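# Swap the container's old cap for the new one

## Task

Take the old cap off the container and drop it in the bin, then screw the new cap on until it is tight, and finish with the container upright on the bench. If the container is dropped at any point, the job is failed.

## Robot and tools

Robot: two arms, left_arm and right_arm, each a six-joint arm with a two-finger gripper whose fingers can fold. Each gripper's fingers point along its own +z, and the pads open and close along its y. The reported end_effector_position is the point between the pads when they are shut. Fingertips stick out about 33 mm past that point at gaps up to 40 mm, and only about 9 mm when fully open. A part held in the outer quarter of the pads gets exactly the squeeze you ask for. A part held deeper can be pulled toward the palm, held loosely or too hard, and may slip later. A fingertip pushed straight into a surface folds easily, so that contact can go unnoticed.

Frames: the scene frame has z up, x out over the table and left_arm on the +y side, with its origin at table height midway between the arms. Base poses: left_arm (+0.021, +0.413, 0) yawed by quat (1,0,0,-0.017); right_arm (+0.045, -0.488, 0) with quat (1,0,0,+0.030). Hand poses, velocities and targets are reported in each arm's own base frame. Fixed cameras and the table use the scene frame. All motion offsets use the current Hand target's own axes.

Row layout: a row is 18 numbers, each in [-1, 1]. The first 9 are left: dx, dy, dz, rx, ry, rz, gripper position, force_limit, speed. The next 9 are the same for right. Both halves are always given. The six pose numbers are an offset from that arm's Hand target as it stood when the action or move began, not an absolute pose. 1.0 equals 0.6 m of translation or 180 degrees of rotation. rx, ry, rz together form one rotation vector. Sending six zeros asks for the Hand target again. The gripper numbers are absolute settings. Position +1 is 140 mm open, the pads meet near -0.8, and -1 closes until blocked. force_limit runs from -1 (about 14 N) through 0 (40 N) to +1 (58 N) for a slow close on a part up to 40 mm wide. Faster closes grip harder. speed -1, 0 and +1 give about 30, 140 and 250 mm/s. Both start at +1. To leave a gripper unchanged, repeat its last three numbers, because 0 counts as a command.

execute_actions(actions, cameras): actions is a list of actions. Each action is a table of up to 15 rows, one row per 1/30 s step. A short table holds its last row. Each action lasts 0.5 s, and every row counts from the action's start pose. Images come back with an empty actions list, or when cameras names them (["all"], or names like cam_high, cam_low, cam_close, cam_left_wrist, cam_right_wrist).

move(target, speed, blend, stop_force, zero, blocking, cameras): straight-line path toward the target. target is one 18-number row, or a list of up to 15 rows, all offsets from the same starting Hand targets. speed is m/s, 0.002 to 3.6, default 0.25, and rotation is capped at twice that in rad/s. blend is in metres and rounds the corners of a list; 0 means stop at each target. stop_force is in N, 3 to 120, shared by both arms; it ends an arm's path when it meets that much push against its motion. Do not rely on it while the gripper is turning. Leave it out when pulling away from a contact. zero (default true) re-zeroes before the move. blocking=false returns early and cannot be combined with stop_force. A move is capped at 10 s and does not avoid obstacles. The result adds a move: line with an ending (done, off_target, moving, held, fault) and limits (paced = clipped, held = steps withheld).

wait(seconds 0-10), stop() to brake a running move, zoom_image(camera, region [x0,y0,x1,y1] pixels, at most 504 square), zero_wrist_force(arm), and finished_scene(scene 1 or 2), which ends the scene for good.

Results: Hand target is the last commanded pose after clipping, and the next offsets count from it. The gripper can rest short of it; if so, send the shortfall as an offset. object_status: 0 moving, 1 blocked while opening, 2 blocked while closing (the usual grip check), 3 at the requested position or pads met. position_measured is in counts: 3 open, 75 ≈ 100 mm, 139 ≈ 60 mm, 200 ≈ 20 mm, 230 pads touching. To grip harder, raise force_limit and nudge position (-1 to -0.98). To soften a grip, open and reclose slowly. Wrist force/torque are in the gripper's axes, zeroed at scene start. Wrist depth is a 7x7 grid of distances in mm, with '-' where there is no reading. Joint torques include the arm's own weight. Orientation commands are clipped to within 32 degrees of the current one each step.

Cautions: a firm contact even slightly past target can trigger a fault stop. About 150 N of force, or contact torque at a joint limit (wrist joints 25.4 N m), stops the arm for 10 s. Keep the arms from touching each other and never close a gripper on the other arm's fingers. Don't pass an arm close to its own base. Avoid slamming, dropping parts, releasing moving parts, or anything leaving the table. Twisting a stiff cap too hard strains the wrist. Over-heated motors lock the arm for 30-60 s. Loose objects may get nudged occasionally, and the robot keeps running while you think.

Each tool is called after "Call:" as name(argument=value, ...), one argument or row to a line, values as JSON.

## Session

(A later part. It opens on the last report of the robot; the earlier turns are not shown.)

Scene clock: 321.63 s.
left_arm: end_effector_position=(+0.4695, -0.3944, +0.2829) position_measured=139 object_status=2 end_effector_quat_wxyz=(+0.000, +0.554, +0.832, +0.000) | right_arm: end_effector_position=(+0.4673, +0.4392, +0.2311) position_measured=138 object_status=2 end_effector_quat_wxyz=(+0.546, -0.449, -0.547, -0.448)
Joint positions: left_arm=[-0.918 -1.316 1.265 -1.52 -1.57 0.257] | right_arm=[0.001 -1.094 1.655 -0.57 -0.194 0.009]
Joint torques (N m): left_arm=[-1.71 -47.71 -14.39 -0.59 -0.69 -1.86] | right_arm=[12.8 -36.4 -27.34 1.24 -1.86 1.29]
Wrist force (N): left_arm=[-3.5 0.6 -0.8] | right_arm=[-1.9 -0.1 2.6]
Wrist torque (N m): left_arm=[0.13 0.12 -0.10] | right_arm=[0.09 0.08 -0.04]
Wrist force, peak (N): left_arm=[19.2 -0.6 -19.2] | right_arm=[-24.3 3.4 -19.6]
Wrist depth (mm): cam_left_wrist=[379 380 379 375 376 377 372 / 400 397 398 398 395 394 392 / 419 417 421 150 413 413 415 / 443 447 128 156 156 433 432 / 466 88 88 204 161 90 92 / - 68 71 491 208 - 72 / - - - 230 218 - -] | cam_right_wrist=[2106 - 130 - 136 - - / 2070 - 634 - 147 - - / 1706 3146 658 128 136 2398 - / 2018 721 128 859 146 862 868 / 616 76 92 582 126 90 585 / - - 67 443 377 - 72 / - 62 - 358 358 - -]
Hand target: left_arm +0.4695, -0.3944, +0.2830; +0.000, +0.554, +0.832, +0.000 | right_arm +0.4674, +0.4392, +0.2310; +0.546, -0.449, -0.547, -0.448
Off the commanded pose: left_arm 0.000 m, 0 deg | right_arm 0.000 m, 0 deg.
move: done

Call:
move(
  target=[
    [-0.0012,-0.0012,-0.0012,0,0,-0.4167,-1,1,-1,0,0,0,0,0,0,-1,1,-1],
    [-0.0026,-0.0006,-0.0024,0,0,-0.8333,-1,1,-1,0,0,0,0,0,0,-1,1,-1],
    [-0.0024,0.0009,-0.00365,0,0,0.75,-1,1,-1,0,0,0,0,0,0,-1,1,-1],
    [-0.0009,0.0011,-0.00487,0,0,0.3333,-1,1,-1,0,0,0,0,0,0,-1,1,-1],
  ],
  speed=0.6,
  blend=0.001,
  cameras=["cam_right_wrist","cam_left_wrist"],
)

Call:
zoom_image(
  camera="cam_right_wrist",
  region=[340, 80, 620, 330],
)

Scene clock: 341.03 s.
left_arm: end_effector_position=(+0.4703, -0.3946, +0.2859) position_measured=139 object_status=2 end_effector_quat_wxyz=(+0.000, +0.896, +0.444, +0.000) | right_arm: end_effector_position=(+0.4674, +0.4392, +0.2310) position_measured=138 object_status=2 end_effector_quat_wxyz=(+0.546, -0.449, -0.547, -0.448)
Joint positions: left_arm=[-0.917 -1.314 1.254 -1.511 -1.57 -4.978] | right_arm=[0.001 -1.094 1.655 -0.57 -0.194 0.009]
Joint torques (N m): left_arm=[-10.72 -47.6 -13 -1.75 -0.18 -1.49] | right_arm=[12.8 -40.13 -15.86 0.85 -2.11 0.47]
Wrist force (N): left_arm=[0.1 1.1 -0.6] | right_arm=[-2.0 -1.6 -0.3]
Wrist torque (N m): left_arm=[0.11 0.22 -0.13] | right_arm=[0.01 0.17 -0.07]
Wrist force, peak (N): left_arm=[-0.6 -4.6 -9.5] | right_arm=[-13.4 -2.6 -4.7]
Wrist depth (mm): cam_left_wrist=[385 386 382 382 376 378 377 / 407 400 403 398 400 395 392 / 428 424 424 150 407 411 419 / 453 451 128 156 154 184 433 / 472 88 88 197 135 89 92 / - 68 71 499 211 - 72 / - - - 531 533 - -] | cam_right_wrist=[2053 3460 585 165 111 - - / 2329 - 646 169 118 - - / 1682 641 660 130 127 - - / 1849 721 128 856 146 841 865 / 626 76 92 585 126 90 582 / - - 67 442 377 - 72 / - 62 - 358 358 - -]
Hand target: left_arm +0.4703, -0.3946, +0.2859; +0.000, +0.896, +0.444, +0.000 | right_arm +0.4674, +0.4392, +0.2310; +0.546, -0.449, -0.547, -0.448
Off the commanded pose: left_arm 0.000 m, 0 deg | right_arm 0.000 m, 0 deg.
move: done
Images, in order (width x height): cam_left_wrist 896x504, cam_right_wrist 896x504.

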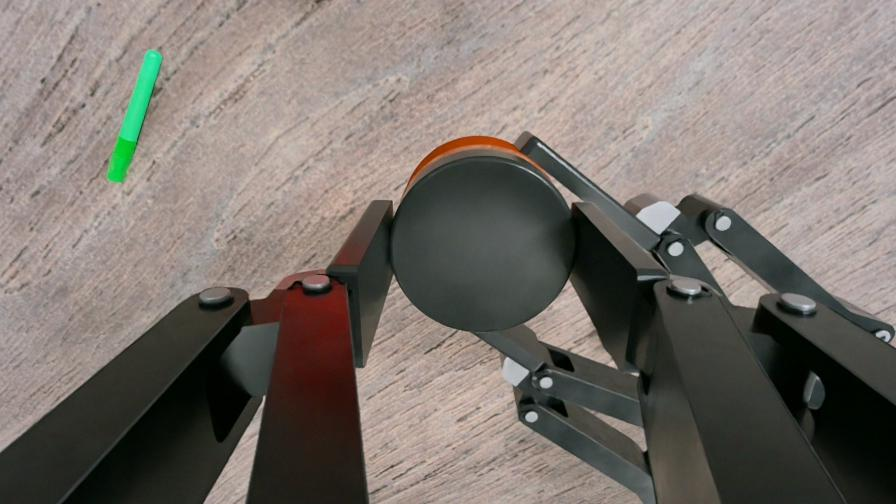

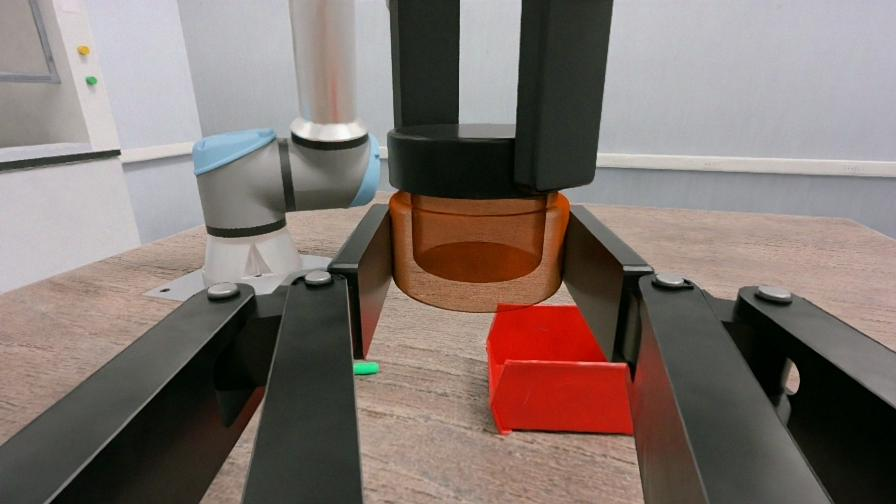

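Scaled by 1.800 from the camera's 896x504 image, which has a finer 1280x720 frame.

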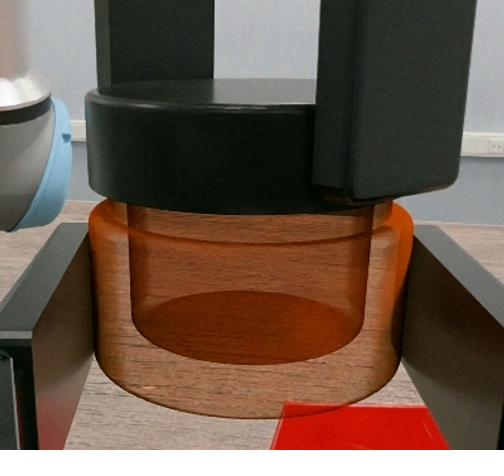

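Call:
move(
  target=[0,0,-0.005,0,0,0,-1,1,-1,0,0,0,0,0,0,-1,1,-1],
  speed=0.02,
  stop_force=8,
)

Scene clock: 345.63 s.
left_arm: end_effector_position=(+0.4703, -0.3947, +0.2890) position_measured=139 object_status=2 end_effector_quat_wxyz=(+0.000, +0.896, +0.444, +0.000) | right_arm: end_effector_position=(+0.4674, +0.4392, +0.2310) position_measured=138 object_status=2 end_effector_quat_wxyz=(+0.546, -0.449, -0.547, -0.448)
Joint positions: left_arm=[-0.917 -1.314 1.246 -1.504 -1.57 -4.978] | right_arm=[0.001 -1.094 1.655 -0.57 -0.194 0.009]
Joint torques (N m): left_arm=[-8.83 -26.05 -16.76 -4.72 -0.91 -1.73] | right_arm=[12.74 -43.38 -14.87 0.86 -2.07 0.14]
Wrist force (N): left_arm=[-1.3 0.5 -0.7] | right_arm=[-2.2 -0.3 0.1]
Wrist torque (N m): left_arm=[0.07 0.22 -0.10] | right_arm=[0.01 0.16 -0.04]
Wrist force, peak (N): left_arm=[-0.3 1.6 0.1] | right_arm=[-2.9 -2.0 -0.4]
Wrist depth (mm): cam_left_wrist=[387 386 383 383 382 380 380 / 407 405 407 402 398 402 397 / 428 428 423 149 411 418 417 / 456 452 128 157 154 187 439 / 476 88 88 202 161 89 92 / - 68 71 504 214 - 72 / - - - 537 533 - -] | cam_right_wrist=[1985 3066 584 164 111 - - / 2125 3146 637 140 118 2577 - / 1969 632 669 140 156 2691 2329 / 1922 719 128 868 146 856 841 / 634 76 92 589 126 90 591 / - - 67 444 375 - 72 / - 62 - 356 357 - -]
Hand target: left_arm +0.4703, -0.3946, +0.2889; +0.000, +0.896, +0.444, +0.000 | right_arm +0.4674, +0.4392, +0.2310; +0.546, -0.449, -0.547, -0.448
Off the commanded pose: left_arm 0.000 m, 0 deg | right_arm 0.000 m, 0 deg.
move: done

Call:
move(
  target=[
    [0,0,-0.0833,0,0,0,-1,1,-1,0,0,0,0,0,0,-1,1,-1],
    [0.3232,-0.188,0.1482,0,0,-0.294,-1,1,-1,0,0.1093,-0.897,-0.2778,0,0,-1,1,-1],
  ],
  speed=0.4,
  blend=0.01,
  cameras=["cam_right_wrist","cam_left_wrist","cam_high"],
)

Scene clock: 387.77 s.
left_arm: end_effector_position=(+0.4982, -0.1720, +0.2001) position_measured=139 object_status=2 end_effector_quat_wxyz=(+0.000, +0.605, +0.797, +0.000) | right_arm: end_effector_position=(+0.6363, -0.0759, +0.2319) position_measured=138 object_status=2 end_effector_quat_wxyz=(-0.305, +0.638, +0.306, +0.637)
Joint positions: left_arm=[-0.588 -1.512 1.706 -1.765 -1.57 -5.573] | right_arm=[-0.872 -1.095 1.655 -0.568 -0.195 0.007]
Joint torques (N m): left_arm=[-3.31 -16.37 -38.41 -2.28 1.52 -0.63] | right_arm=[3.66 -40.11 -19.94 -1.44 -2.1 1.01]
Wrist force (N): left_arm=[-1.5 0.6 -0.7] | right_arm=[-2.5 -0.3 0.2]
Wrist torque (N m): left_arm=[0.11 0.21 -0.13] | right_arm=[-0.03 0.18 0.10]
Wrist force, peak (N): left_arm=[-2.4 0.5 -4.8] | right_arm=[-2.3 0.0 3.7]
Wrist depth (mm): cam_left_wrist=[307 303 304 302 301 301 299 / 319 316 318 - - 315 315 / 340 337 334 149 - 330 331 / 357 355 136 156 155 350 350 / 376 88 88 377 135 89 92 / - 68 71 399 395 - 72 / - - - 423 422 - -] | cam_right_wrist=[- - - - - 2375 1648 / 589 - - - - - - / 1236 1346 1425 - - 2472 2163 / 774 853 128 781 126 - 1892 / 623 76 92 584 126 90 88 / - - 67 444 444 - 72 / - 62 - 358 360 - -]
Hand target: left_arm +0.4982, -0.1720, +0.2000; +0.000, +0.605, +0.797, +0.000 | right_arm +0.6364, -0.0760, +0.2319; -0.305, +0.638, +0.306, +0.637
Off the commanded pose: left_arm 0.000 m, 0 deg | right_arm 0.000 m, 0 deg.
move: done
Images, in order (width x height): cam_high 896x504, cam_left_wrist 896x504, cam_right_wrist 896x504.

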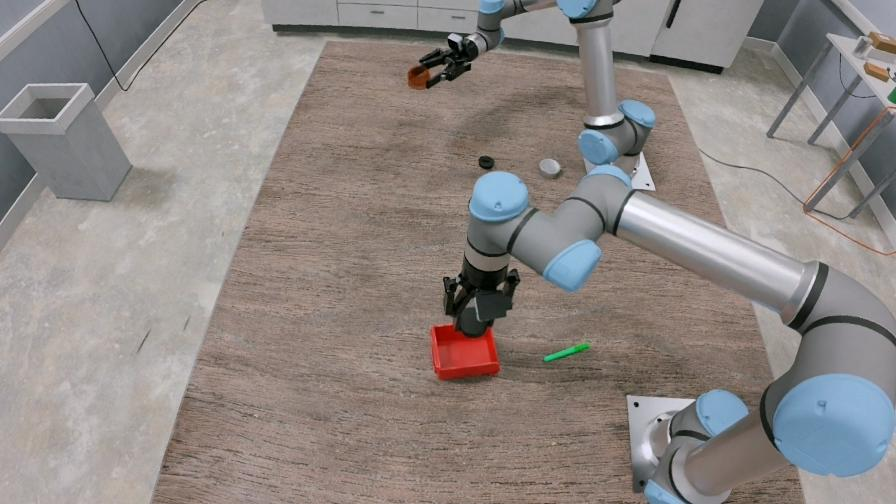

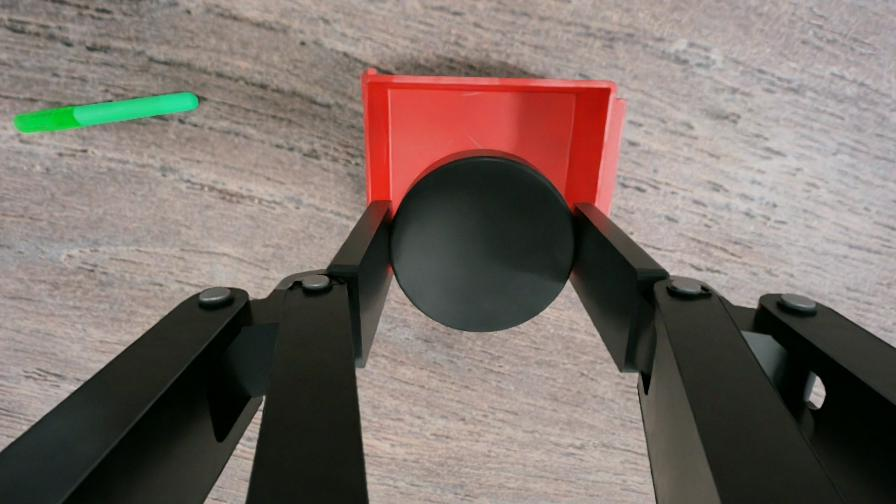

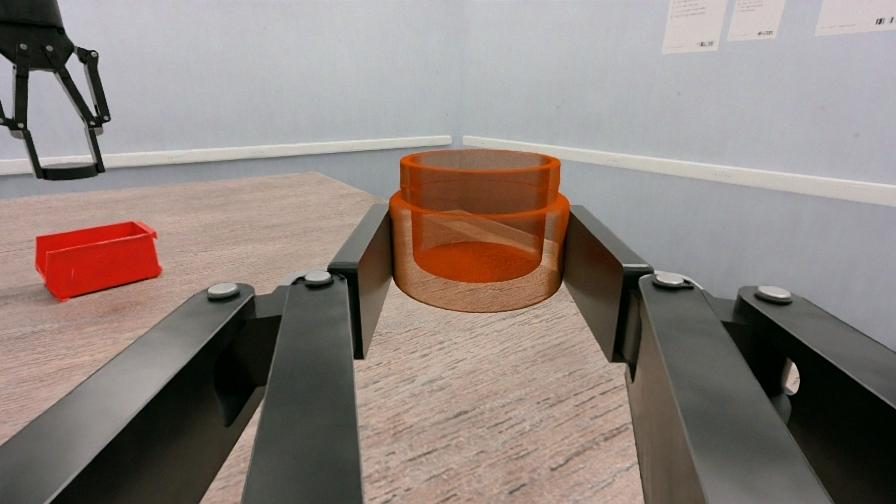

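Call:
move(
  target=[
    [0,0.0267,0.23,0,0,0,-1,1,-1,0,0,0,0,0,0,-1,1,-1],
    [0,0.0267,0.2633,0,0,0,-1,1,-1,0,0,0,0,0,0,-1,1,-1],
    [0,0.0267,0.2633,0,0,0,0.164,1,-1,0,0,0,0,0,0,-1,1,-1],
    [0,0.0267,0.2633,0,0,0,0.164,1,-1,0,0,0,0,0,0,-1,1,-1],
  ],
  speed=[0.25,0.06,0.1,0.1],
  cameras=["cam_left_wrist","cam_close"],
)

Scene clock: 423.07 s.
left_arm: end_effector_position=(+0.5138, -0.1677, +0.0420) position_measured=109 object_status=3 end_effector_quat_wxyz=(+0.000, +0.605, +0.797, +0.000) | right_arm: end_effector_position=(+0.6364, -0.0760, +0.2319) position_measured=138 object_status=2 end_effector_quat_wxyz=(-0.305, +0.638, +0.306, +0.637)
Joint positions: left_arm=[-0.565 -1.332 1.934 -2.174 -1.57 -5.55] | right_arm=[-0.872 -1.095 1.655 -0.568 -0.195 0.007]
Joint torques (N m): left_arm=[-9.26 -44.03 -36.18 -4.35 -0.23 -0.6] | right_arm=[-12.4 -43.45 -21.52 -1.38 2.3 0.97]
Wrist force (N): left_arm=[-1.4 0.4 -0.8] | right_arm=[-2.6 -0.5 0.3]
Wrist torque (N m): left_arm=[0.13 0.23 -0.11] | right_arm=[-0.08 0.20 0.11]
Wrist force, peak (N): left_arm=[-1.3 0.5 -3.8] | right_arm=[-2.8 -0.5 0.3]
Wrist depth (mm): cam_left_wrist=[160 159 159 158 157 157 156 / 168 169 - 164 - - 163 / 177 176 170 154 153 - 169 / 187 186 124 160 158 115 180 / - 88 83 - - 102 90 / - - - 160 - - 77 / - - - - - - -] | cam_right_wrist=[581 - - - 3028 2375 1922 / 627 - - 4249 3460 - - / 682 1400 1648 4249 3230 1953 1922 / 789 859 128 865 126 - - / 629 76 92 585 126 90 80 / - - 67 443 443 - 72 / - 62 - 359 356 - -]
Hand target: left_arm +0.5138, -0.1677, +0.0420; +0.000, +0.605, +0.797, +0.000 | right_arm +0.6364, -0.0760, +0.2319; -0.305, +0.638, +0.306, +0.637
Off the commanded pose: left_arm 0.000 m, 0 deg | right_arm 0.000 m, 0 deg.
move: done
Images, in order (width x height): cam_close 896x504, cam_left_wrist 896x504.

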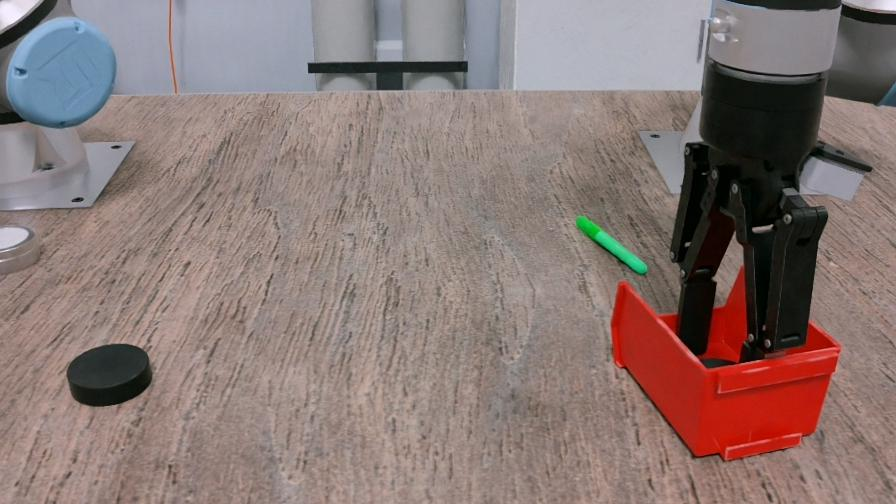

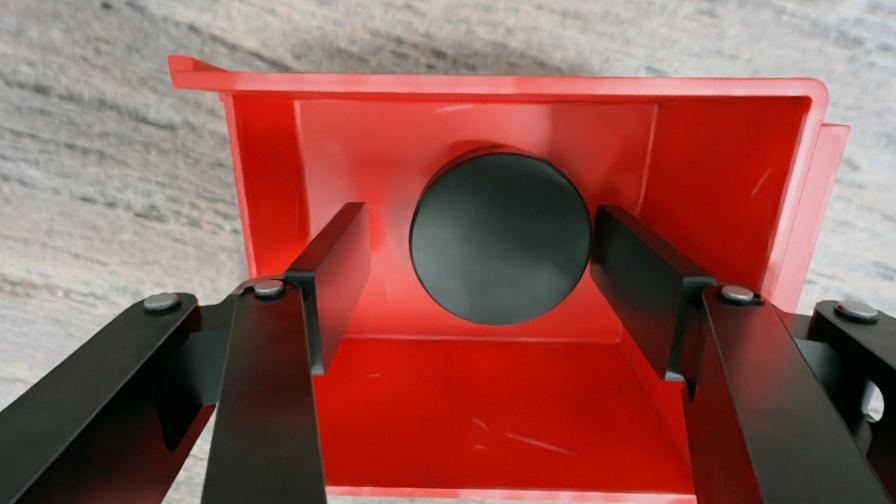

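Call:
move(
  target=[
    [0,0,-0.2667,0,0,0,0.164,1,-1,0,0,0,0,0,0,-1,1,-1],
    [-0.7517,-0.2415,-0.18,0,0,0.0867,0.164,1,-1,0,0,0,0,0,0,-1,1,-1],
  ],
  speed=[0.3,0.5],
  blend=0.03,
  cameras=["cam_left_wrist","cam_high"],
)

Scene clock: 431.80 s.
left_arm: end_effector_position=(+0.4955, -0.6410, +0.1500) position_measured=109 object_status=3 end_effector_quat_wxyz=(+0.000, +0.707, +0.707, +0.000) | right_arm: end_effector_position=(+0.6364, -0.0760, +0.2319) position_measured=138 object_status=2 end_effector_quat_wxyz=(-0.305, +0.638, +0.306, +0.637)
Joint positions: left_arm=[-1.078 -0.763 0.751 -1.559 -1.57 -5.791] | right_arm=[-0.872 -1.095 1.655 -0.568 -0.195 0.007]
Joint torques (N m): left_arm=[0.29 -52.43 -35.26 -2.8 -1.03 1.06] | right_arm=[-13.52 -43.64 -13.97 -0.89 2.35 0.42]
Wrist force (N): left_arm=[-1.4 0.8 -0.6] | right_arm=[-2.4 -0.3 0.2]
Wrist torque (N m): left_arm=[0.21 0.24 -0.13] | right_arm=[-0.04 0.17 0.11]
Wrist force, peak (N): left_arm=[-5.1 0.0 -0.2] | right_arm=[-2.7 -0.5 0.2]
Wrist depth (mm): cam_left_wrist=[259 257 258 256 255 254 253 / 274 271 270 266 267 266 266 / 287 287 284 268 281 280 280 / 302 301 145 299 289 290 295 / 313 88 108 316 315 102 90 / - - 336 331 334 - 77 / - - 359 358 358 - -] | cam_right_wrist=[- - - 4037 - 1985 1922 / - - - - - - - / 295 1416 1648 4249 3460 - 2143 / 292 865 128 847 139 2577 1907 / 627 76 92 589 126 90 80 / - - 67 442 445 - 72 / - 62 - 358 360 - -]
Hand target: left_arm +0.4955, -0.6411, +0.1500; +0.000, +0.707, +0.707, +0.000 | right_arm +0.6364, -0.0760, +0.2319; -0.305, +0.638, +0.306, +0.637
Off the commanded pose: left_arm 0.000 m, 0 deg | right_arm 0.000 m, 0 deg.
move: done
Images, in order (width x height): cam_high 896x504, cam_left_wrist 896x504.

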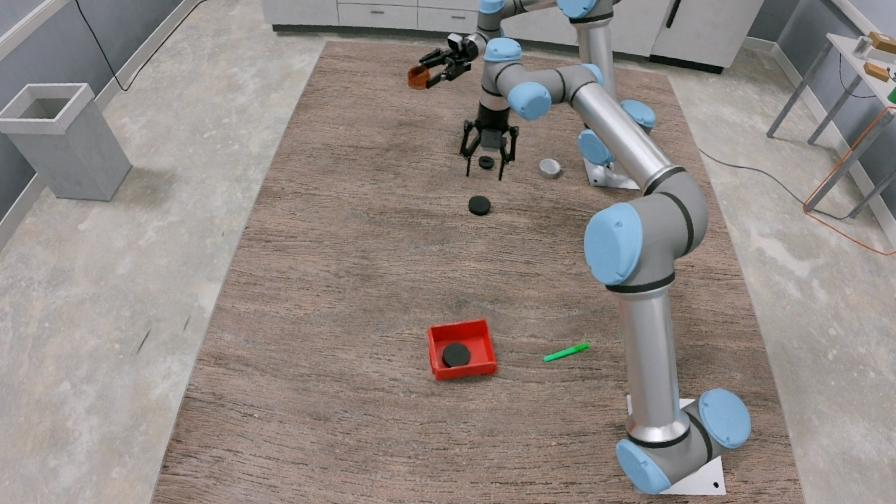

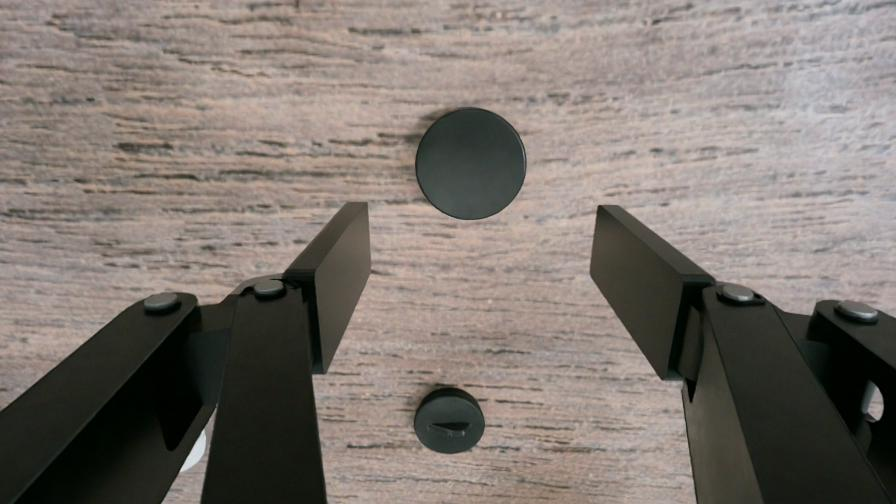

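Call:
move(
  target=[
    [0.009,0.003,0.15,0,0,0,0.164,1,-1,0,0,0,0,0,0,-1,1,-1],
    [0.009,0.003,0.1942,0,0,0,0.164,1,-1,0,0,0,0,0,0,-1,1,-1],
  ],
  speed=[0.25,0.08],
  cameras=["cam_left_wrist","cam_close"],
)

Scene clock: 449.70 s.
left_arm: end_effector_position=(+0.4973, -0.6355, +0.0332) position_measured=109 object_status=3 end_effector_quat_wxyz=(+0.000, +0.707, +0.707, +0.000) end_effector_velocity=(+0.000, +0.000, +0.003) end_effector_angular_velocity=(+0.000, +0.000, -0.001) | right_arm: end_effector_position=(+0.6364, -0.0760, +0.2319) position_measured=138 object_status=2 end_effector_quat_wxyz=(-0.305, +0.638, +0.306, +0.637)
Joint positions: left_arm=[-1.073 -0.728 0.989 -1.831 -1.57 -5.785] | right_arm=[-0.872 -1.095 1.655 -0.568 -0.195 0.007]
Joint velocities: left_arm=[0 -0.002 -0.004 0.005 0 0.001] | right_arm=[within noise]
Joint torques (N m): left_arm=[-8.47 -71.01 -41.44 -1.65 1.08 -1.46] | right_arm=[-12.56 -43.86 -14.57 -0.61 2.28 0.19]
Wrist force (N): left_arm=[-1.4 0.7 -0.8] | right_arm=[-2.5 -0.3 0.1]
Wrist torque (N m): left_arm=[0.14 0.22 -0.13] | right_arm=[-0.04 0.17 0.10]
Wrist force, peak (N): left_arm=[-1.8 0.2 -3.7] | right_arm=[-2.7 -0.3 0.3]
Wrist depth (mm): cam_left_wrist=[151 151 150 149 148 149 148 / 158 158 157 156 156 155 154 / 167 166 165 149 162 164 163 / 176 175 145 155 153 170 172 / - 88 108 184 183 102 90 / - - 196 196 194 - 77 / - - 210 208 207 - -] | cam_right_wrist=[- - - - - 2422 1907 / - 4249 - 4658 2883 - - / 1282 1408 1392 5046 3273 2398 - / 313 859 128 853 139 2523 2398 / 313 76 92 588 126 90 80 / - - 67 444 443 - 72 / - 62 - 358 357 - -]
Hand target: left_arm +0.4973, -0.6357, +0.0335; +0.000, +0.707, +0.707, +0.000 | right_arm +0.6364, -0.0760, +0.2319; -0.305, +0.638, +0.306, +0.637
Off the commanded pose: left_arm 0.000 m, 0 deg | right_arm 0.000 m, 0 deg.
move: done
Images, in order (width x height): cam_close 896x504, cam_left_wrist 896x504.

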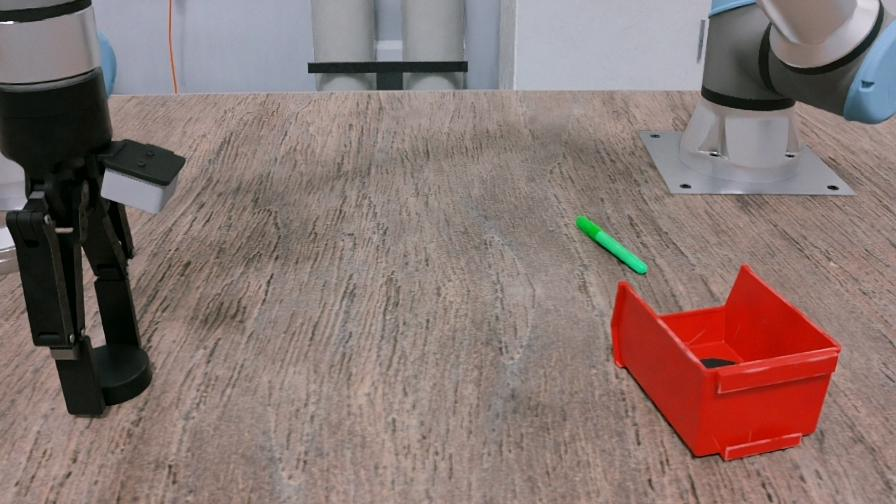

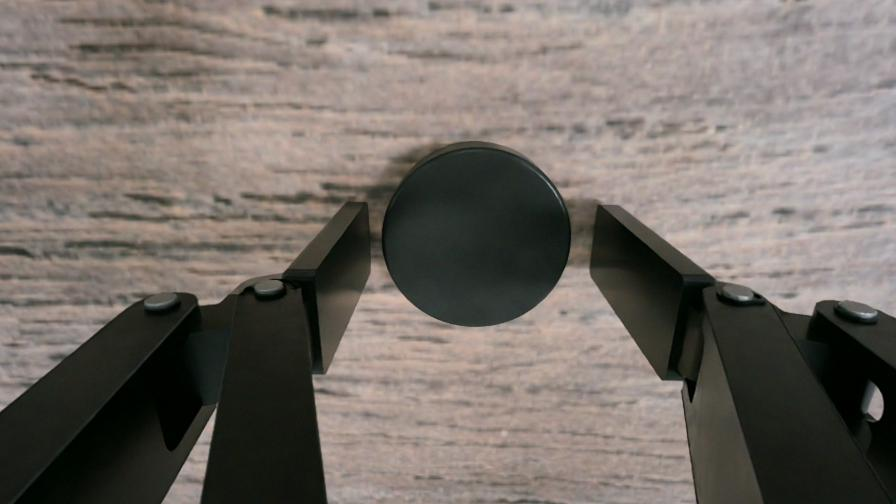

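Call:
zoom_image(
  camera="cam_left_wrist",
  region=[350, 120, 630, 350],
)

Scaled by 1.800 from the camera's 896x504 image, which has a finer 1280x720 frame.

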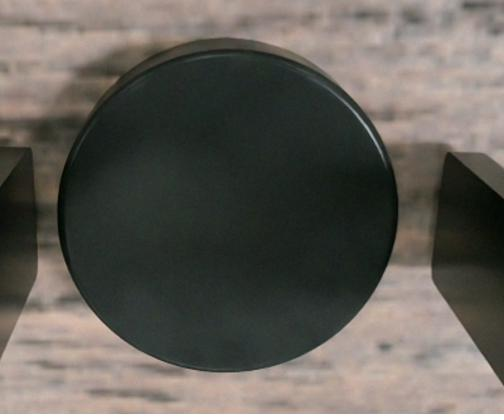

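Call:
move(
  target=[
    [0.002,-0.0013,0,0,0,0,0.164,1,-1,0,0,0,0,0,0,-1,1,-1],
    [0.002,-0.0013,0,0,0,0,-1,1,-1,0,0,0,0,0,0,-1,1,-1],
  ],
  speed=0.1,
  cameras=["cam_left_wrist"],
)

Call:
zoom_image(
  camera="cam_left_wrist",
  region=[350, 120, 630, 350],
)

Scene clock: 470.17 s.
left_arm: end_effector_position=(+0.4966, -0.6345, +0.0335) position_measured=139 object_status=0 end_effector_quat_wxyz=(+0.000, +0.707, +0.707, +0.000) | right_arm: end_effector_position=(+0.6364, -0.0760, +0.2319) position_measured=138 object_status=2 end_effector_quat_wxyz=(-0.305, +0.638, +0.306, +0.637)
Joint positions: left_arm=[-1.073 -0.732 0.995 -1.834 -1.57 -5.786] | right_arm=[-0.872 -1.095 1.655 -0.568 -0.195 0.007]
Joint torques (N m): left_arm=[-9.23 -46.56 -33.85 -1.49 0.91 -1.13] | right_arm=[-12.3 -43.72 -13.96 0.11 2.23 -0.26]
Wrist force (N): left_arm=[0.1 -0.5 -12.6] | right_arm=[-2.6 -0.3 0.1]
Wrist torque (N m): left_arm=[0.36 0.27 -0.13] | right_arm=[-0.03 0.20 0.11]
Wrist force, peak (N): left_arm=[0.4 -0.8 -13.3] | right_arm=[-2.7 -0.4 0.4]
Wrist depth (mm): cam_left_wrist=[152 152 151 150 150 149 149 / 160 159 159 157 157 157 156 / 168 167 166 150 163 164 164 / 177 176 138 157 154 173 172 / 188 88 88 185 164 89 92 / - 68 71 197 196 - 72 / - - - 209 209 - -] | cam_right_wrist=[2883 - - - - 2329 2070 / 3066 - - - - - - / 1376 1400 1408 - - 2954 - / 306 862 128 868 127 2329 - / 315 76 92 589 126 90 80 / - - 67 439 444 - 72 / - 62 - 358 356 - -]
Hand target: left_arm +0.4966, -0.6345, +0.0335; +0.000, +0.707, +0.707, +0.000 | right_arm +0.6364, -0.0760, +0.2319; -0.305, +0.638, +0.306, +0.637
Off the commanded pose: left_arm 0.000 m, 0 deg | right_arm 0.000 m, 0 deg.
move: done
Images, in order (width x height): cam_left_wrist 896x504.

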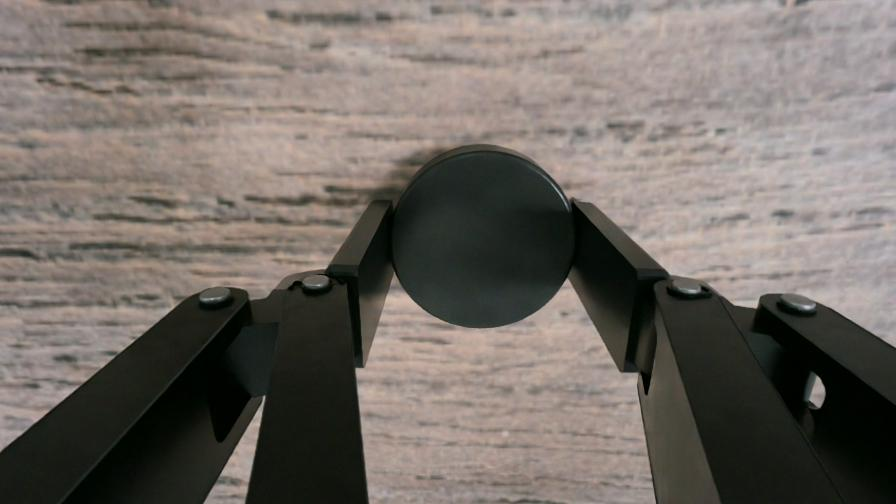

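Scaled by 1.800 from the camera's 896x504 image, which has a finer 1280x720 frame.

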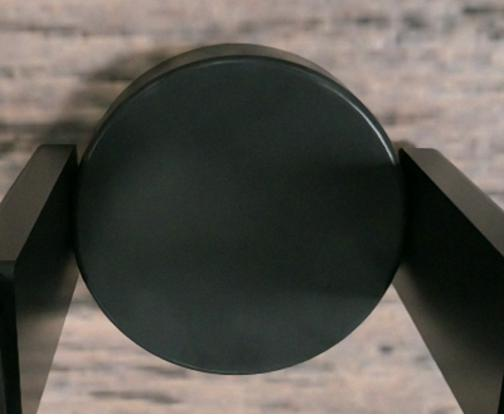

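Call:
move(
  target=[
    [0,0,-0.5,0,0,0,-1,1,-1,0,0,0,0,0,0,-1,1,-1],
    [0.3988,-0.0446,-0.5,0,0,0,-1,1,-1,-0.0015,-0.7572,0.4925,0.2778,0,0,-1,1,-1],
  ],
  speed=0.4,
  blend=0.02,
  cameras=["cam_left_wrist","cam_right_wrist","cam_low"],
)

Call:
zoom_image(
  camera="cam_right_wrist",
  region=[340, 0, 640, 330],
)

Scene clock: 496.47 s.
left_arm: end_effector_position=(+0.4696, -0.3952, +0.3335) position_measured=139 object_status=2 end_effector_quat_wxyz=(+0.000, +0.707, +0.707, +0.000) | right_arm: end_effector_position=(+0.4674, +0.4389, +0.2301) position_measured=138 object_status=2 end_effector_quat_wxyz=(+0.546, -0.449, -0.547, -0.448)
Joint positions: left_arm=[-0.919 -1.3 1.113 -1.385 -1.57 -5.631] | right_arm=[0.001 -1.093 1.656 -0.572 -0.195 0.009]
Joint torques (N m): left_arm=[-10.01 -33.42 -35.26 -1.41 0.82 -1.72] | right_arm=[12.62 -38.86 -21.85 -1.71 -3.04 1.02]
Wrist force (N): left_arm=[-1.2 0.8 -0.6] | right_arm=[-2.6 -0.3 0.1]
Wrist torque (N m): left_arm=[0.16 0.19 -0.06] | right_arm=[-0.03 0.22 0.11]
Wrist force, peak (N): left_arm=[0.2 -0.7 -13.2] | right_arm=[-2.4 -0.1 4.5]
Wrist depth (mm): cam_left_wrist=[431 429 423 423 423 422 417 / 453 445 449 445 441 445 436 / 477 472 466 150 461 463 465 / 499 501 127 156 154 486 488 / 528 88 88 257 161 89 92 / - 68 71 275 274 - 72 / - - - 575 275 - -] | cam_right_wrist=[2035 - 581 160 148 - 2422 / 1794 3066 648 - - - - / 2035 642 677 1400 3273 2633 - / 781 805 128 853 146 850 856 / 623 76 92 584 126 90 578 / - - 67 442 373 - 72 / - 62 - 357 357 - -]
Hand target: left_arm +0.4696, -0.3952, +0.3335; +0.000, +0.707, +0.707, +0.000 | right_arm +0.4674, +0.4390, +0.2301; +0.546, -0.449, -0.547, -0.448
Off the commanded pose: left_arm 0.000 m, 0 deg | right_arm 0.000 m, 0 deg.
elbow stopped short (left arm): the move would have taken joint 3 (elbow) straighter than the controller allows.
move: done
Images, in order (width x height): cam_low 896x504, cam_left_wrist 896x504, cam_right_wrist 896x504.

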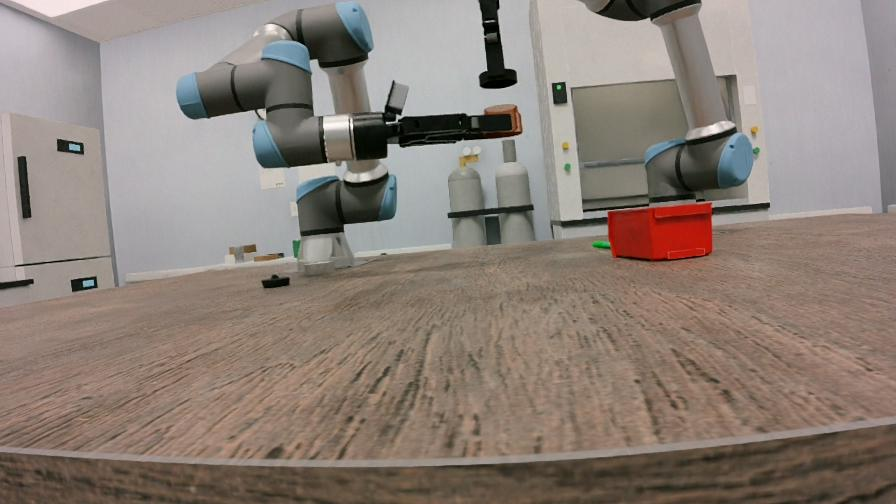

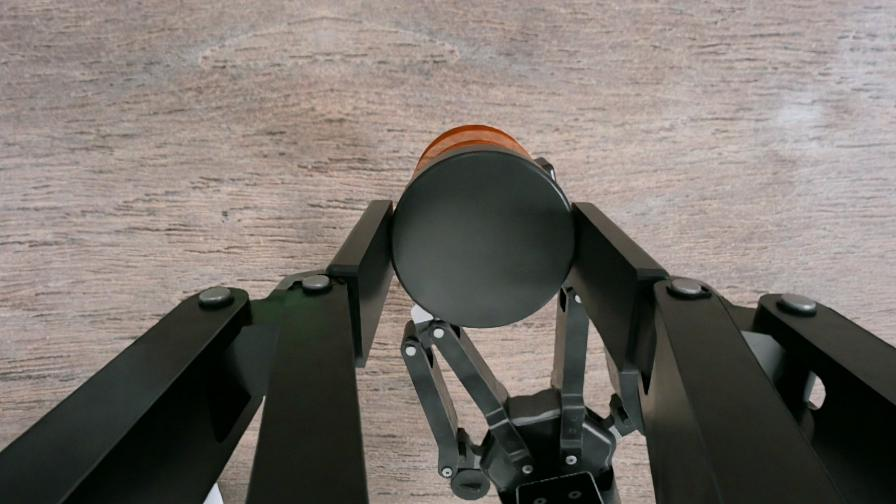

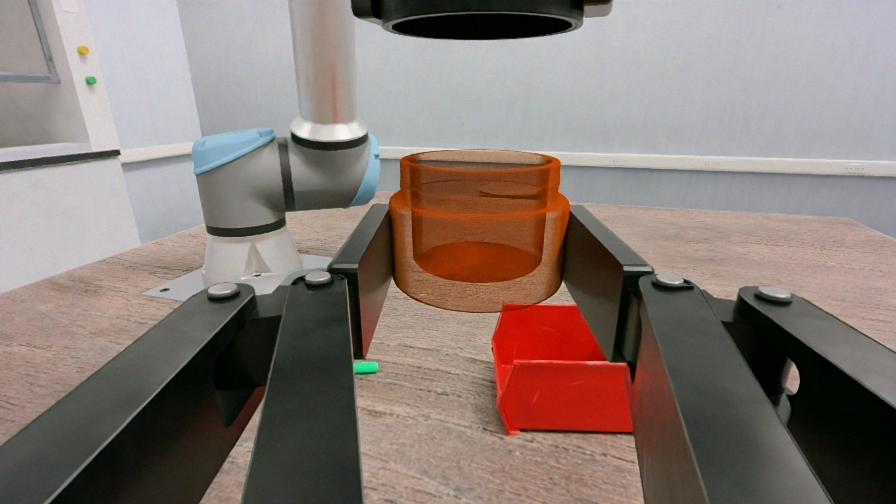

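Scaled by 1.527 from the camera's 896x504 image, which has a finer 1280x720 frame.

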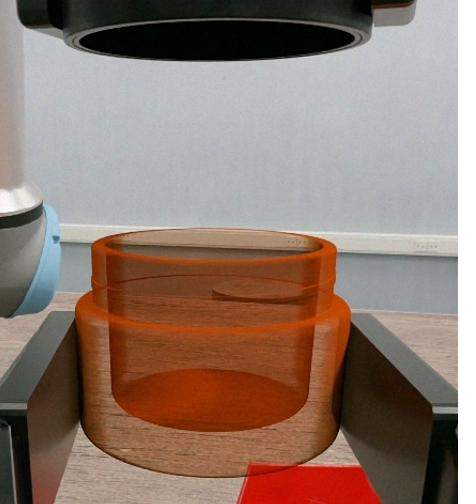

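Call:
move(
  target=[0.0003,0.0004,0.0667,0,0,0,-1,1,-1,0,0,0,0,0,0,-1,1,-1],
  speed=0.15,
)

Call:
move(
  target=[0,0,0.017,0,0,0,-1,1,-1,0,0,0,0,0,0,-1,1,-1],
  speed=0.008,
  stop_force=5,
  cameras=["cam_left_wrist","cam_right_wrist"],
)

Call:
zoom_image(
  camera="cam_right_wrist",
  region=[340, 80, 620, 330],
)

Scene clock: 508.77 s.
left_arm: end_effector_position=(+0.4698, -0.3950, +0.2935) position_measured=139 object_status=2 end_effector_quat_wxyz=(+0.000, +0.707, +0.707, +0.000) | right_arm: end_effector_position=(+0.4674, +0.4390, +0.2301) position_measured=138 object_status=2 end_effector_quat_wxyz=(+0.546, -0.449, -0.547, -0.448)
Joint positions: left_arm=[-0.918 -1.313 1.234 -1.492 -1.57 -5.631] | right_arm=[0.001 -1.093 1.656 -0.572 -0.195 0.009]
Joint torques (N m): left_arm=[10.05 -37.57 -37.09 -2.67 -0.31 1.15] | right_arm=[16.49 -33.8 -25.68 -1.87 -2.92 1.17]
Wrist force (N): left_arm=[-1.3 0.7 -0.4] | right_arm=[-2.6 -0.1 0.2]
Wrist torque (N m): left_arm=[0.16 0.21 -0.08] | right_arm=[0.02 0.19 0.11]
Wrist force, peak (N): left_arm=[-1.3 0.8 -1.8] | right_arm=[-2.8 -0.2 -0.1]
Wrist depth (mm): cam_left_wrist=[393 390 389 387 387 387 382 / 411 410 409 407 406 407 402 / 436 429 427 151 419 424 421 / 457 457 128 156 154 442 446 / 479 88 88 203 136 89 92 / - 68 67 225 493 - 72 / - - - 238 237 - -] | cam_right_wrist=[2002 - 143 - - - - / 2202 - 636 123 125 - - / 2035 644 660 1193 1262 3907 - / 1969 708 128 862 145 856 844 / 623 76 92 571 126 90 586 / - - 67 441 377 - 72 / - 62 - 356 355 - -]
Hand target: left_arm +0.4699, -0.3950, +0.2934; +0.000, +0.707, +0.707, +0.000 | right_arm +0.4674, +0.4390, +0.2301; +0.546, -0.449, -0.547, -0.448
Off the commanded pose: left_arm 0.000 m, 0 deg | right_arm 0.000 m, 0 deg.
move: done

Scene clock: 509.93 s.
left_arm: end_effector_position=(+0.4699, -0.3951, +0.2914) position_measured=139 object_status=2 end_effector_quat_wxyz=(+0.000, +0.707, +0.707, +0.000) | right_arm: end_effector_position=(+0.4674, +0.4390, +0.2301) position_measured=138 object_status=2 end_effector_quat_wxyz=(+0.546, -0.449, -0.547, -0.448)
Joint positions: left_arm=[-0.918 -1.313 1.239 -1.497 -1.57 -5.631] | right_arm=[0.001 -1.093 1.656 -0.573 -0.195 0.009]
Joint torques (N m): left_arm=[8.58 -24.19 -37.47 -0.95 -0.3 0.66] | right_arm=[12.02 -38.78 -22.59 0.62 -2.44 1.08]
Wrist force (N): left_arm=[-2.1 0.5 -4.1] | right_arm=[-7.3 0.0 0.8]
Wrist torque (N m): left_arm=[0.14 0.09 -0.07] | right_arm=[-0.06 0.34 0.14]
Wrist force, peak (N): left_arm=[-1.3 0.7 -7.9] | right_arm=[-11.2 -0.5 0.1]
Wrist depth (mm): cam_left_wrist=[388 390 387 385 385 380 381 / 408 409 406 403 404 402 402 / 433 427 428 150 418 424 421 / 457 453 128 157 154 449 442 / 480 88 88 201 136 89 92 / - 68 67 224 490 - 72 / - - - 235 236 - -] | cam_right_wrist=[1969 - 142 - 2604 2422 3146 / 2088 3230 631 126 127 - - / 1938 642 664 1217 2850 2352 - / 1821 719 128 850 146 856 853 / 616 76 92 585 126 90 582 / - - 67 444 374 - 72 / - 62 - 359 357 - -]
Hand target: left_arm +0.4699, -0.3951, +0.2914; +0.000, +0.707, +0.707, +0.000 (not the last commanded pose) | right_arm +0.4674, +0.4390, +0.2301; +0.546, -0.449, -0.547, -0.448
Off the commanded pose: left_arm 0.008 m, 0 deg | right_arm 0.000 m, 0 deg.
move: contact (left_arm)
Images, in order (width x height): cam_left_wrist 896x504, cam_right_wrist 896x504.

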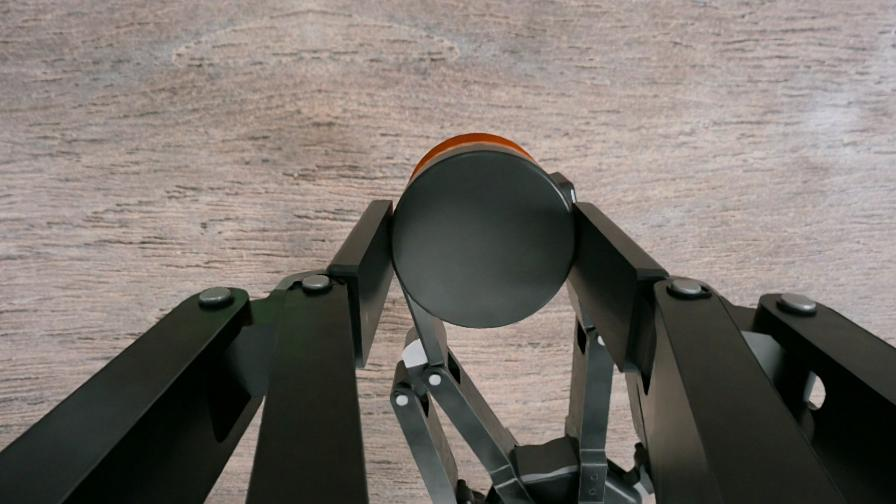

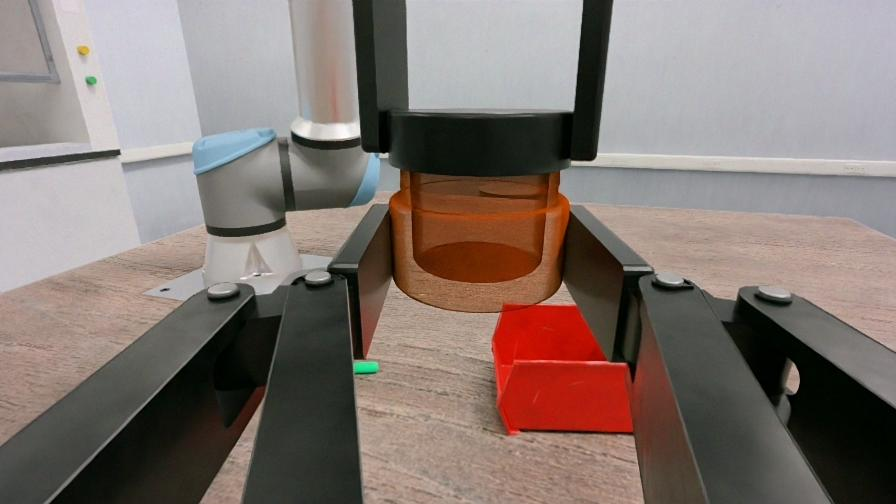

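Scaled by 1.800 from the camera's 896x504 image, which has a finer 1280x720 frame.

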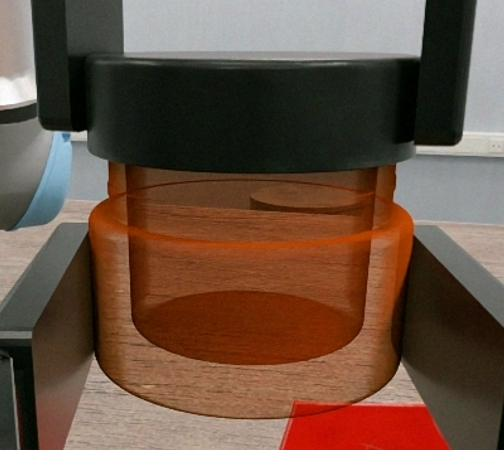

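Call:
move(
  target=[-0.0022,0,-0.0033,0,0,0,-1,1,-1,0,0,0,0,0,0,-1,1,-1],
  speed=0.05,
)

Call:
move(
  target=[0,0,0.0167,0,0,0,-1,1,-1,0,0,0,0,0,0,-1,1,-1],
  speed=0.008,
  stop_force=5,
  cameras=["cam_right_wrist"],
)

Scene clock: 529.47 s.
left_arm: end_effector_position=(+0.4699, -0.3964, +0.2934) position_measured=139 object_status=2 end_effector_quat_wxyz=(+0.000, +0.707, +0.707, +0.000) | right_arm: end_effector_position=(+0.4674, +0.4390, +0.2301) position_measured=138 object_status=2 end_effector_quat_wxyz=(+0.546, -0.449, -0.547, -0.448)
Joint positions: left_arm=[-0.92 -1.311 1.231 -1.491 -1.57 -5.632] | right_arm=[0.001 -1.093 1.656 -0.572 -0.195 0.009]
Joint torques (N m): left_arm=[-8.69 -29.81 -31.05 -2.61 -0.18 -1.53] | right_arm=[-0.29 -39.85 -14.56 2.09 -1.27 1.31]
Wrist force (N): left_arm=[-1.4 0.8 -0.6] | right_arm=[-2.3 -0.3 0.2]
Wrist torque (N m): left_arm=[0.18 0.23 -0.04] | right_arm=[-0.02 0.18 0.11]
Wrist force, peak (N): left_arm=[-2.0 0.3 -5.0] | right_arm=[-7.8 0.1 0.6]
Wrist depth (mm): cam_left_wrist=[395 389 391 385 385 387 385 / 412 411 405 410 401 402 401 / 436 428 431 150 417 423 423 / 457 455 128 157 154 448 446 / 480 88 88 204 136 89 92 / - 68 67 225 488 - 72 / - - - 238 238 - -] | cam_right_wrist=[2018 - 141 - - - - / 2125 - 618 124 125 - - / 1953 636 662 1164 1176 3187 - / 1794 719 128 847 146 844 865 / 631 76 92 584 126 90 581 / - - 67 440 373 - 72 / - 62 - 355 358 - -]
Hand target: left_arm +0.4699, -0.3964, +0.2934; +0.000, +0.707, +0.707, +0.000 | right_arm +0.4674, +0.4390, +0.2301; +0.546, -0.449, -0.547, -0.448
Off the commanded pose: left_arm 0.000 m, 0 deg | right_arm 0.000 m, 0 deg.
move: done

Scene clock: 530.67 s.
left_arm: end_effector_position=(+0.4699, -0.3964, +0.2913) position_measured=139 object_status=2 end_effector_quat_wxyz=(+0.000, +0.707, +0.707, +0.000) | right_arm: end_effector_position=(+0.4674, +0.4390, +0.2301) position_measured=138 object_status=2 end_effector_quat_wxyz=(+0.546, -0.449, -0.547, -0.448)
Joint positions: left_arm=[-0.92 -1.311 1.237 -1.497 -1.57 -5.632] | right_arm=[0.001 -1.093 1.656 -0.572 -0.195 0.009]
Joint torques (N m): left_arm=[-8.51 -26.58 -40.45 -1.95 -0.17 -0.79] | right_arm=[-1.98 -32.26 -16.82 1.67 -1.01 0.89]
Wrist force (N): left_arm=[-0.9 1.1 -0.6] | right_arm=[-2.4 -0.8 -0.2]
Wrist torque (N m): left_arm=[0.15 0.24 -0.04] | right_arm=[-0.01 0.10 0.10]
Wrist force, peak (N): left_arm=[-0.8 0.8 -5.8] | right_arm=[-8.7 -0.3 -0.2]
Wrist depth (mm): cam_left_wrist=[390 388 388 385 384 381 382 / 408 406 409 403 405 401 400 / 431 429 426 150 419 423 422 / 455 453 128 157 156 445 442 / 480 88 88 200 135 89 92 / - 68 67 223 490 - 72 / - - - 234 235 - -] | cam_right_wrist=[1907 2053 140 - - - 2691 / 2125 2752 632 126 125 2243 2497 / 2018 651 664 1223 1242 3273 2264 / 779 708 128 881 146 853 859 / 623 76 92 585 111 90 579 / - - 67 441 376 - 72 / - 62 - 357 355 - -]
Hand target: left_arm +0.4699, -0.3964, +0.2913; +0.000, +0.707, +0.707, +0.000 (not the last commanded pose) | right_arm +0.4674, +0.4390, +0.2301; +0.546, -0.449, -0.547, -0.448
Off the commanded pose: left_arm 0.008 m, 0 deg | right_arm 0.000 m, 0 deg.
move: contact (left_arm)
Images, in order (width x height): cam_right_wrist 896x504.

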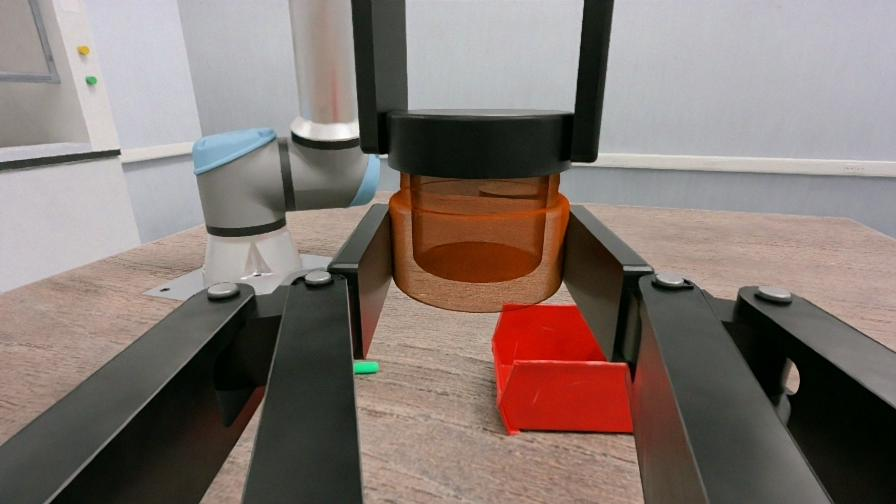

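Call:
zoom_image(
  camera="cam_right_wrist",
  region=[340, 80, 620, 330],
)

Call:
zoom_image(
  camera="cam_right_wrist",
  region=[380, 140, 580, 240],
)

Scaled by 1.800 from the camera's 896x504 image, which has a finer 1280x720 frame.

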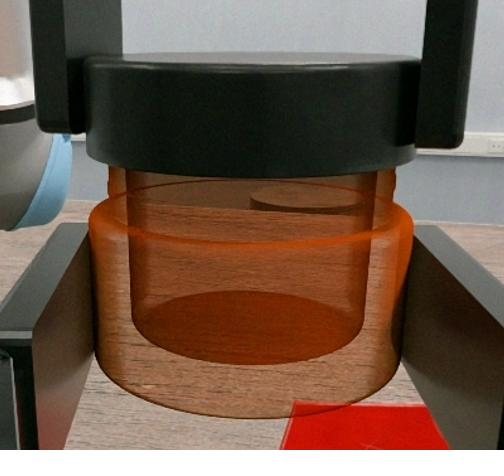

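Scaled by 2.520 from the camera's 896x504 image, which has a finer 1280x720 frame.

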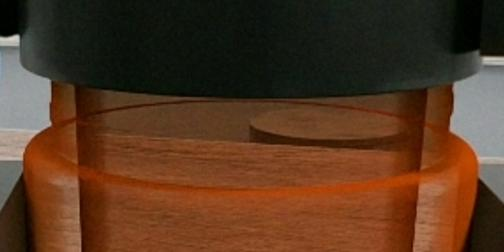

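Call:
move(
  target=[0,0,0.0012,0,0,0,-1,1,-1,0,0,0,0,0,0,-1,1,-1],
  speed=0.01,
  cameras=["cam_right_wrist"],
)

Call:
zoom_image(
  camera="cam_right_wrist",
  region=[340, 80, 620, 330],
)

Scene clock: 544.37 s.
left_arm: end_effector_position=(+0.4700, -0.3965, +0.2905) position_measured=139 object_status=2 end_effector_quat_wxyz=(+0.000, +0.707, +0.707, +0.000) | right_arm: end_effector_position=(+0.4674, +0.4390, +0.2301) position_measured=138 object_status=2 end_effector_quat_wxyz=(+0.546, -0.449, -0.547, -0.448)
Joint positions: left_arm=[-0.92 -1.311 1.239 -1.499 -1.57 -5.632] | right_arm=[0.001 -1.093 1.656 -0.572 -0.195 0.009]
Joint torques (N m): left_arm=[-7.91 -46.24 -13.04 -4.31 -0.25 -0.72] | right_arm=[-12.6 -31.71 -21.56 1.68 0.36 0.65]
Wrist force (N): left_arm=[-0.3 1.9 -1.2] | right_arm=[-2.5 -1.9 -0.6]
Wrist torque (N m): left_arm=[0.09 0.25 -0.03] | right_arm=[-0.02 0.11 0.08]
Wrist force, peak (N): left_arm=[-0.7 1.8 -1.4] | right_arm=[-3.2 -1.8 -0.6]
Wrist depth (mm): cam_left_wrist=[388 391 386 384 385 382 379 / 411 410 407 406 403 400 398 / 429 428 427 150 416 424 421 / 454 445 128 156 154 440 444 / 478 88 88 199 135 89 92 / - 68 67 223 491 - 72 / - - - 232 237 - -] | cam_right_wrist=[1969 - 140 - - - - / 2106 3273 609 125 125 - - / 2018 637 667 140 1193 2633 - / 1922 736 128 853 146 874 856 / 621 76 92 579 126 90 578 / - - 67 438 - - 72 / - 62 - 356 354 - -]
Hand target: left_arm +0.4699, -0.3964, +0.2905; +0.000, +0.707, +0.707, +0.000 | right_arm +0.4674, +0.4390, +0.2301; +0.546, -0.449, -0.547, -0.448
Off the commanded pose: left_arm 0.000 m, 0 deg | right_arm 0.000 m, 0 deg.
move: done
Images, in order (width x height): cam_right_wrist 896x504.

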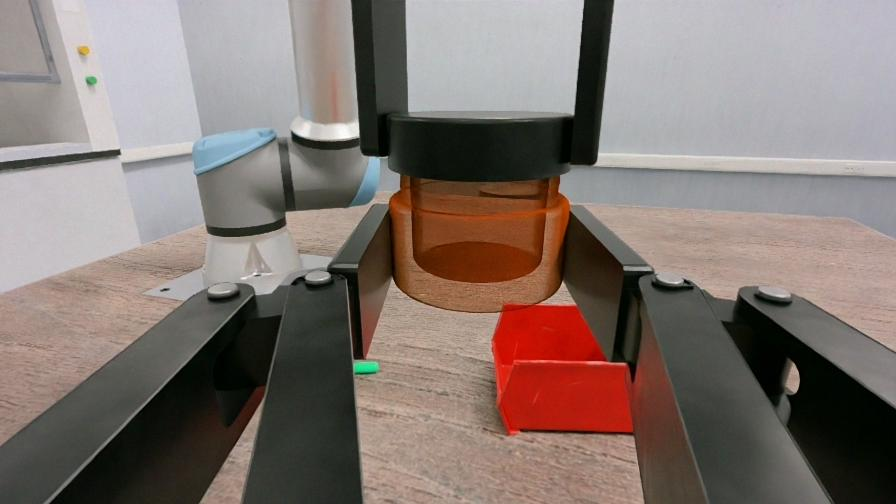

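Scaled by 1.800 from the camera's 896x504 image, which has a finer 1280x720 frame.

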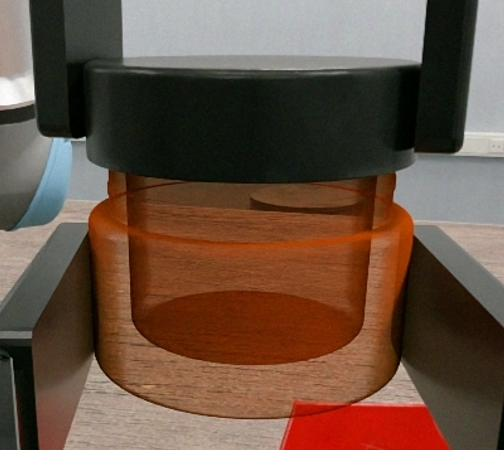

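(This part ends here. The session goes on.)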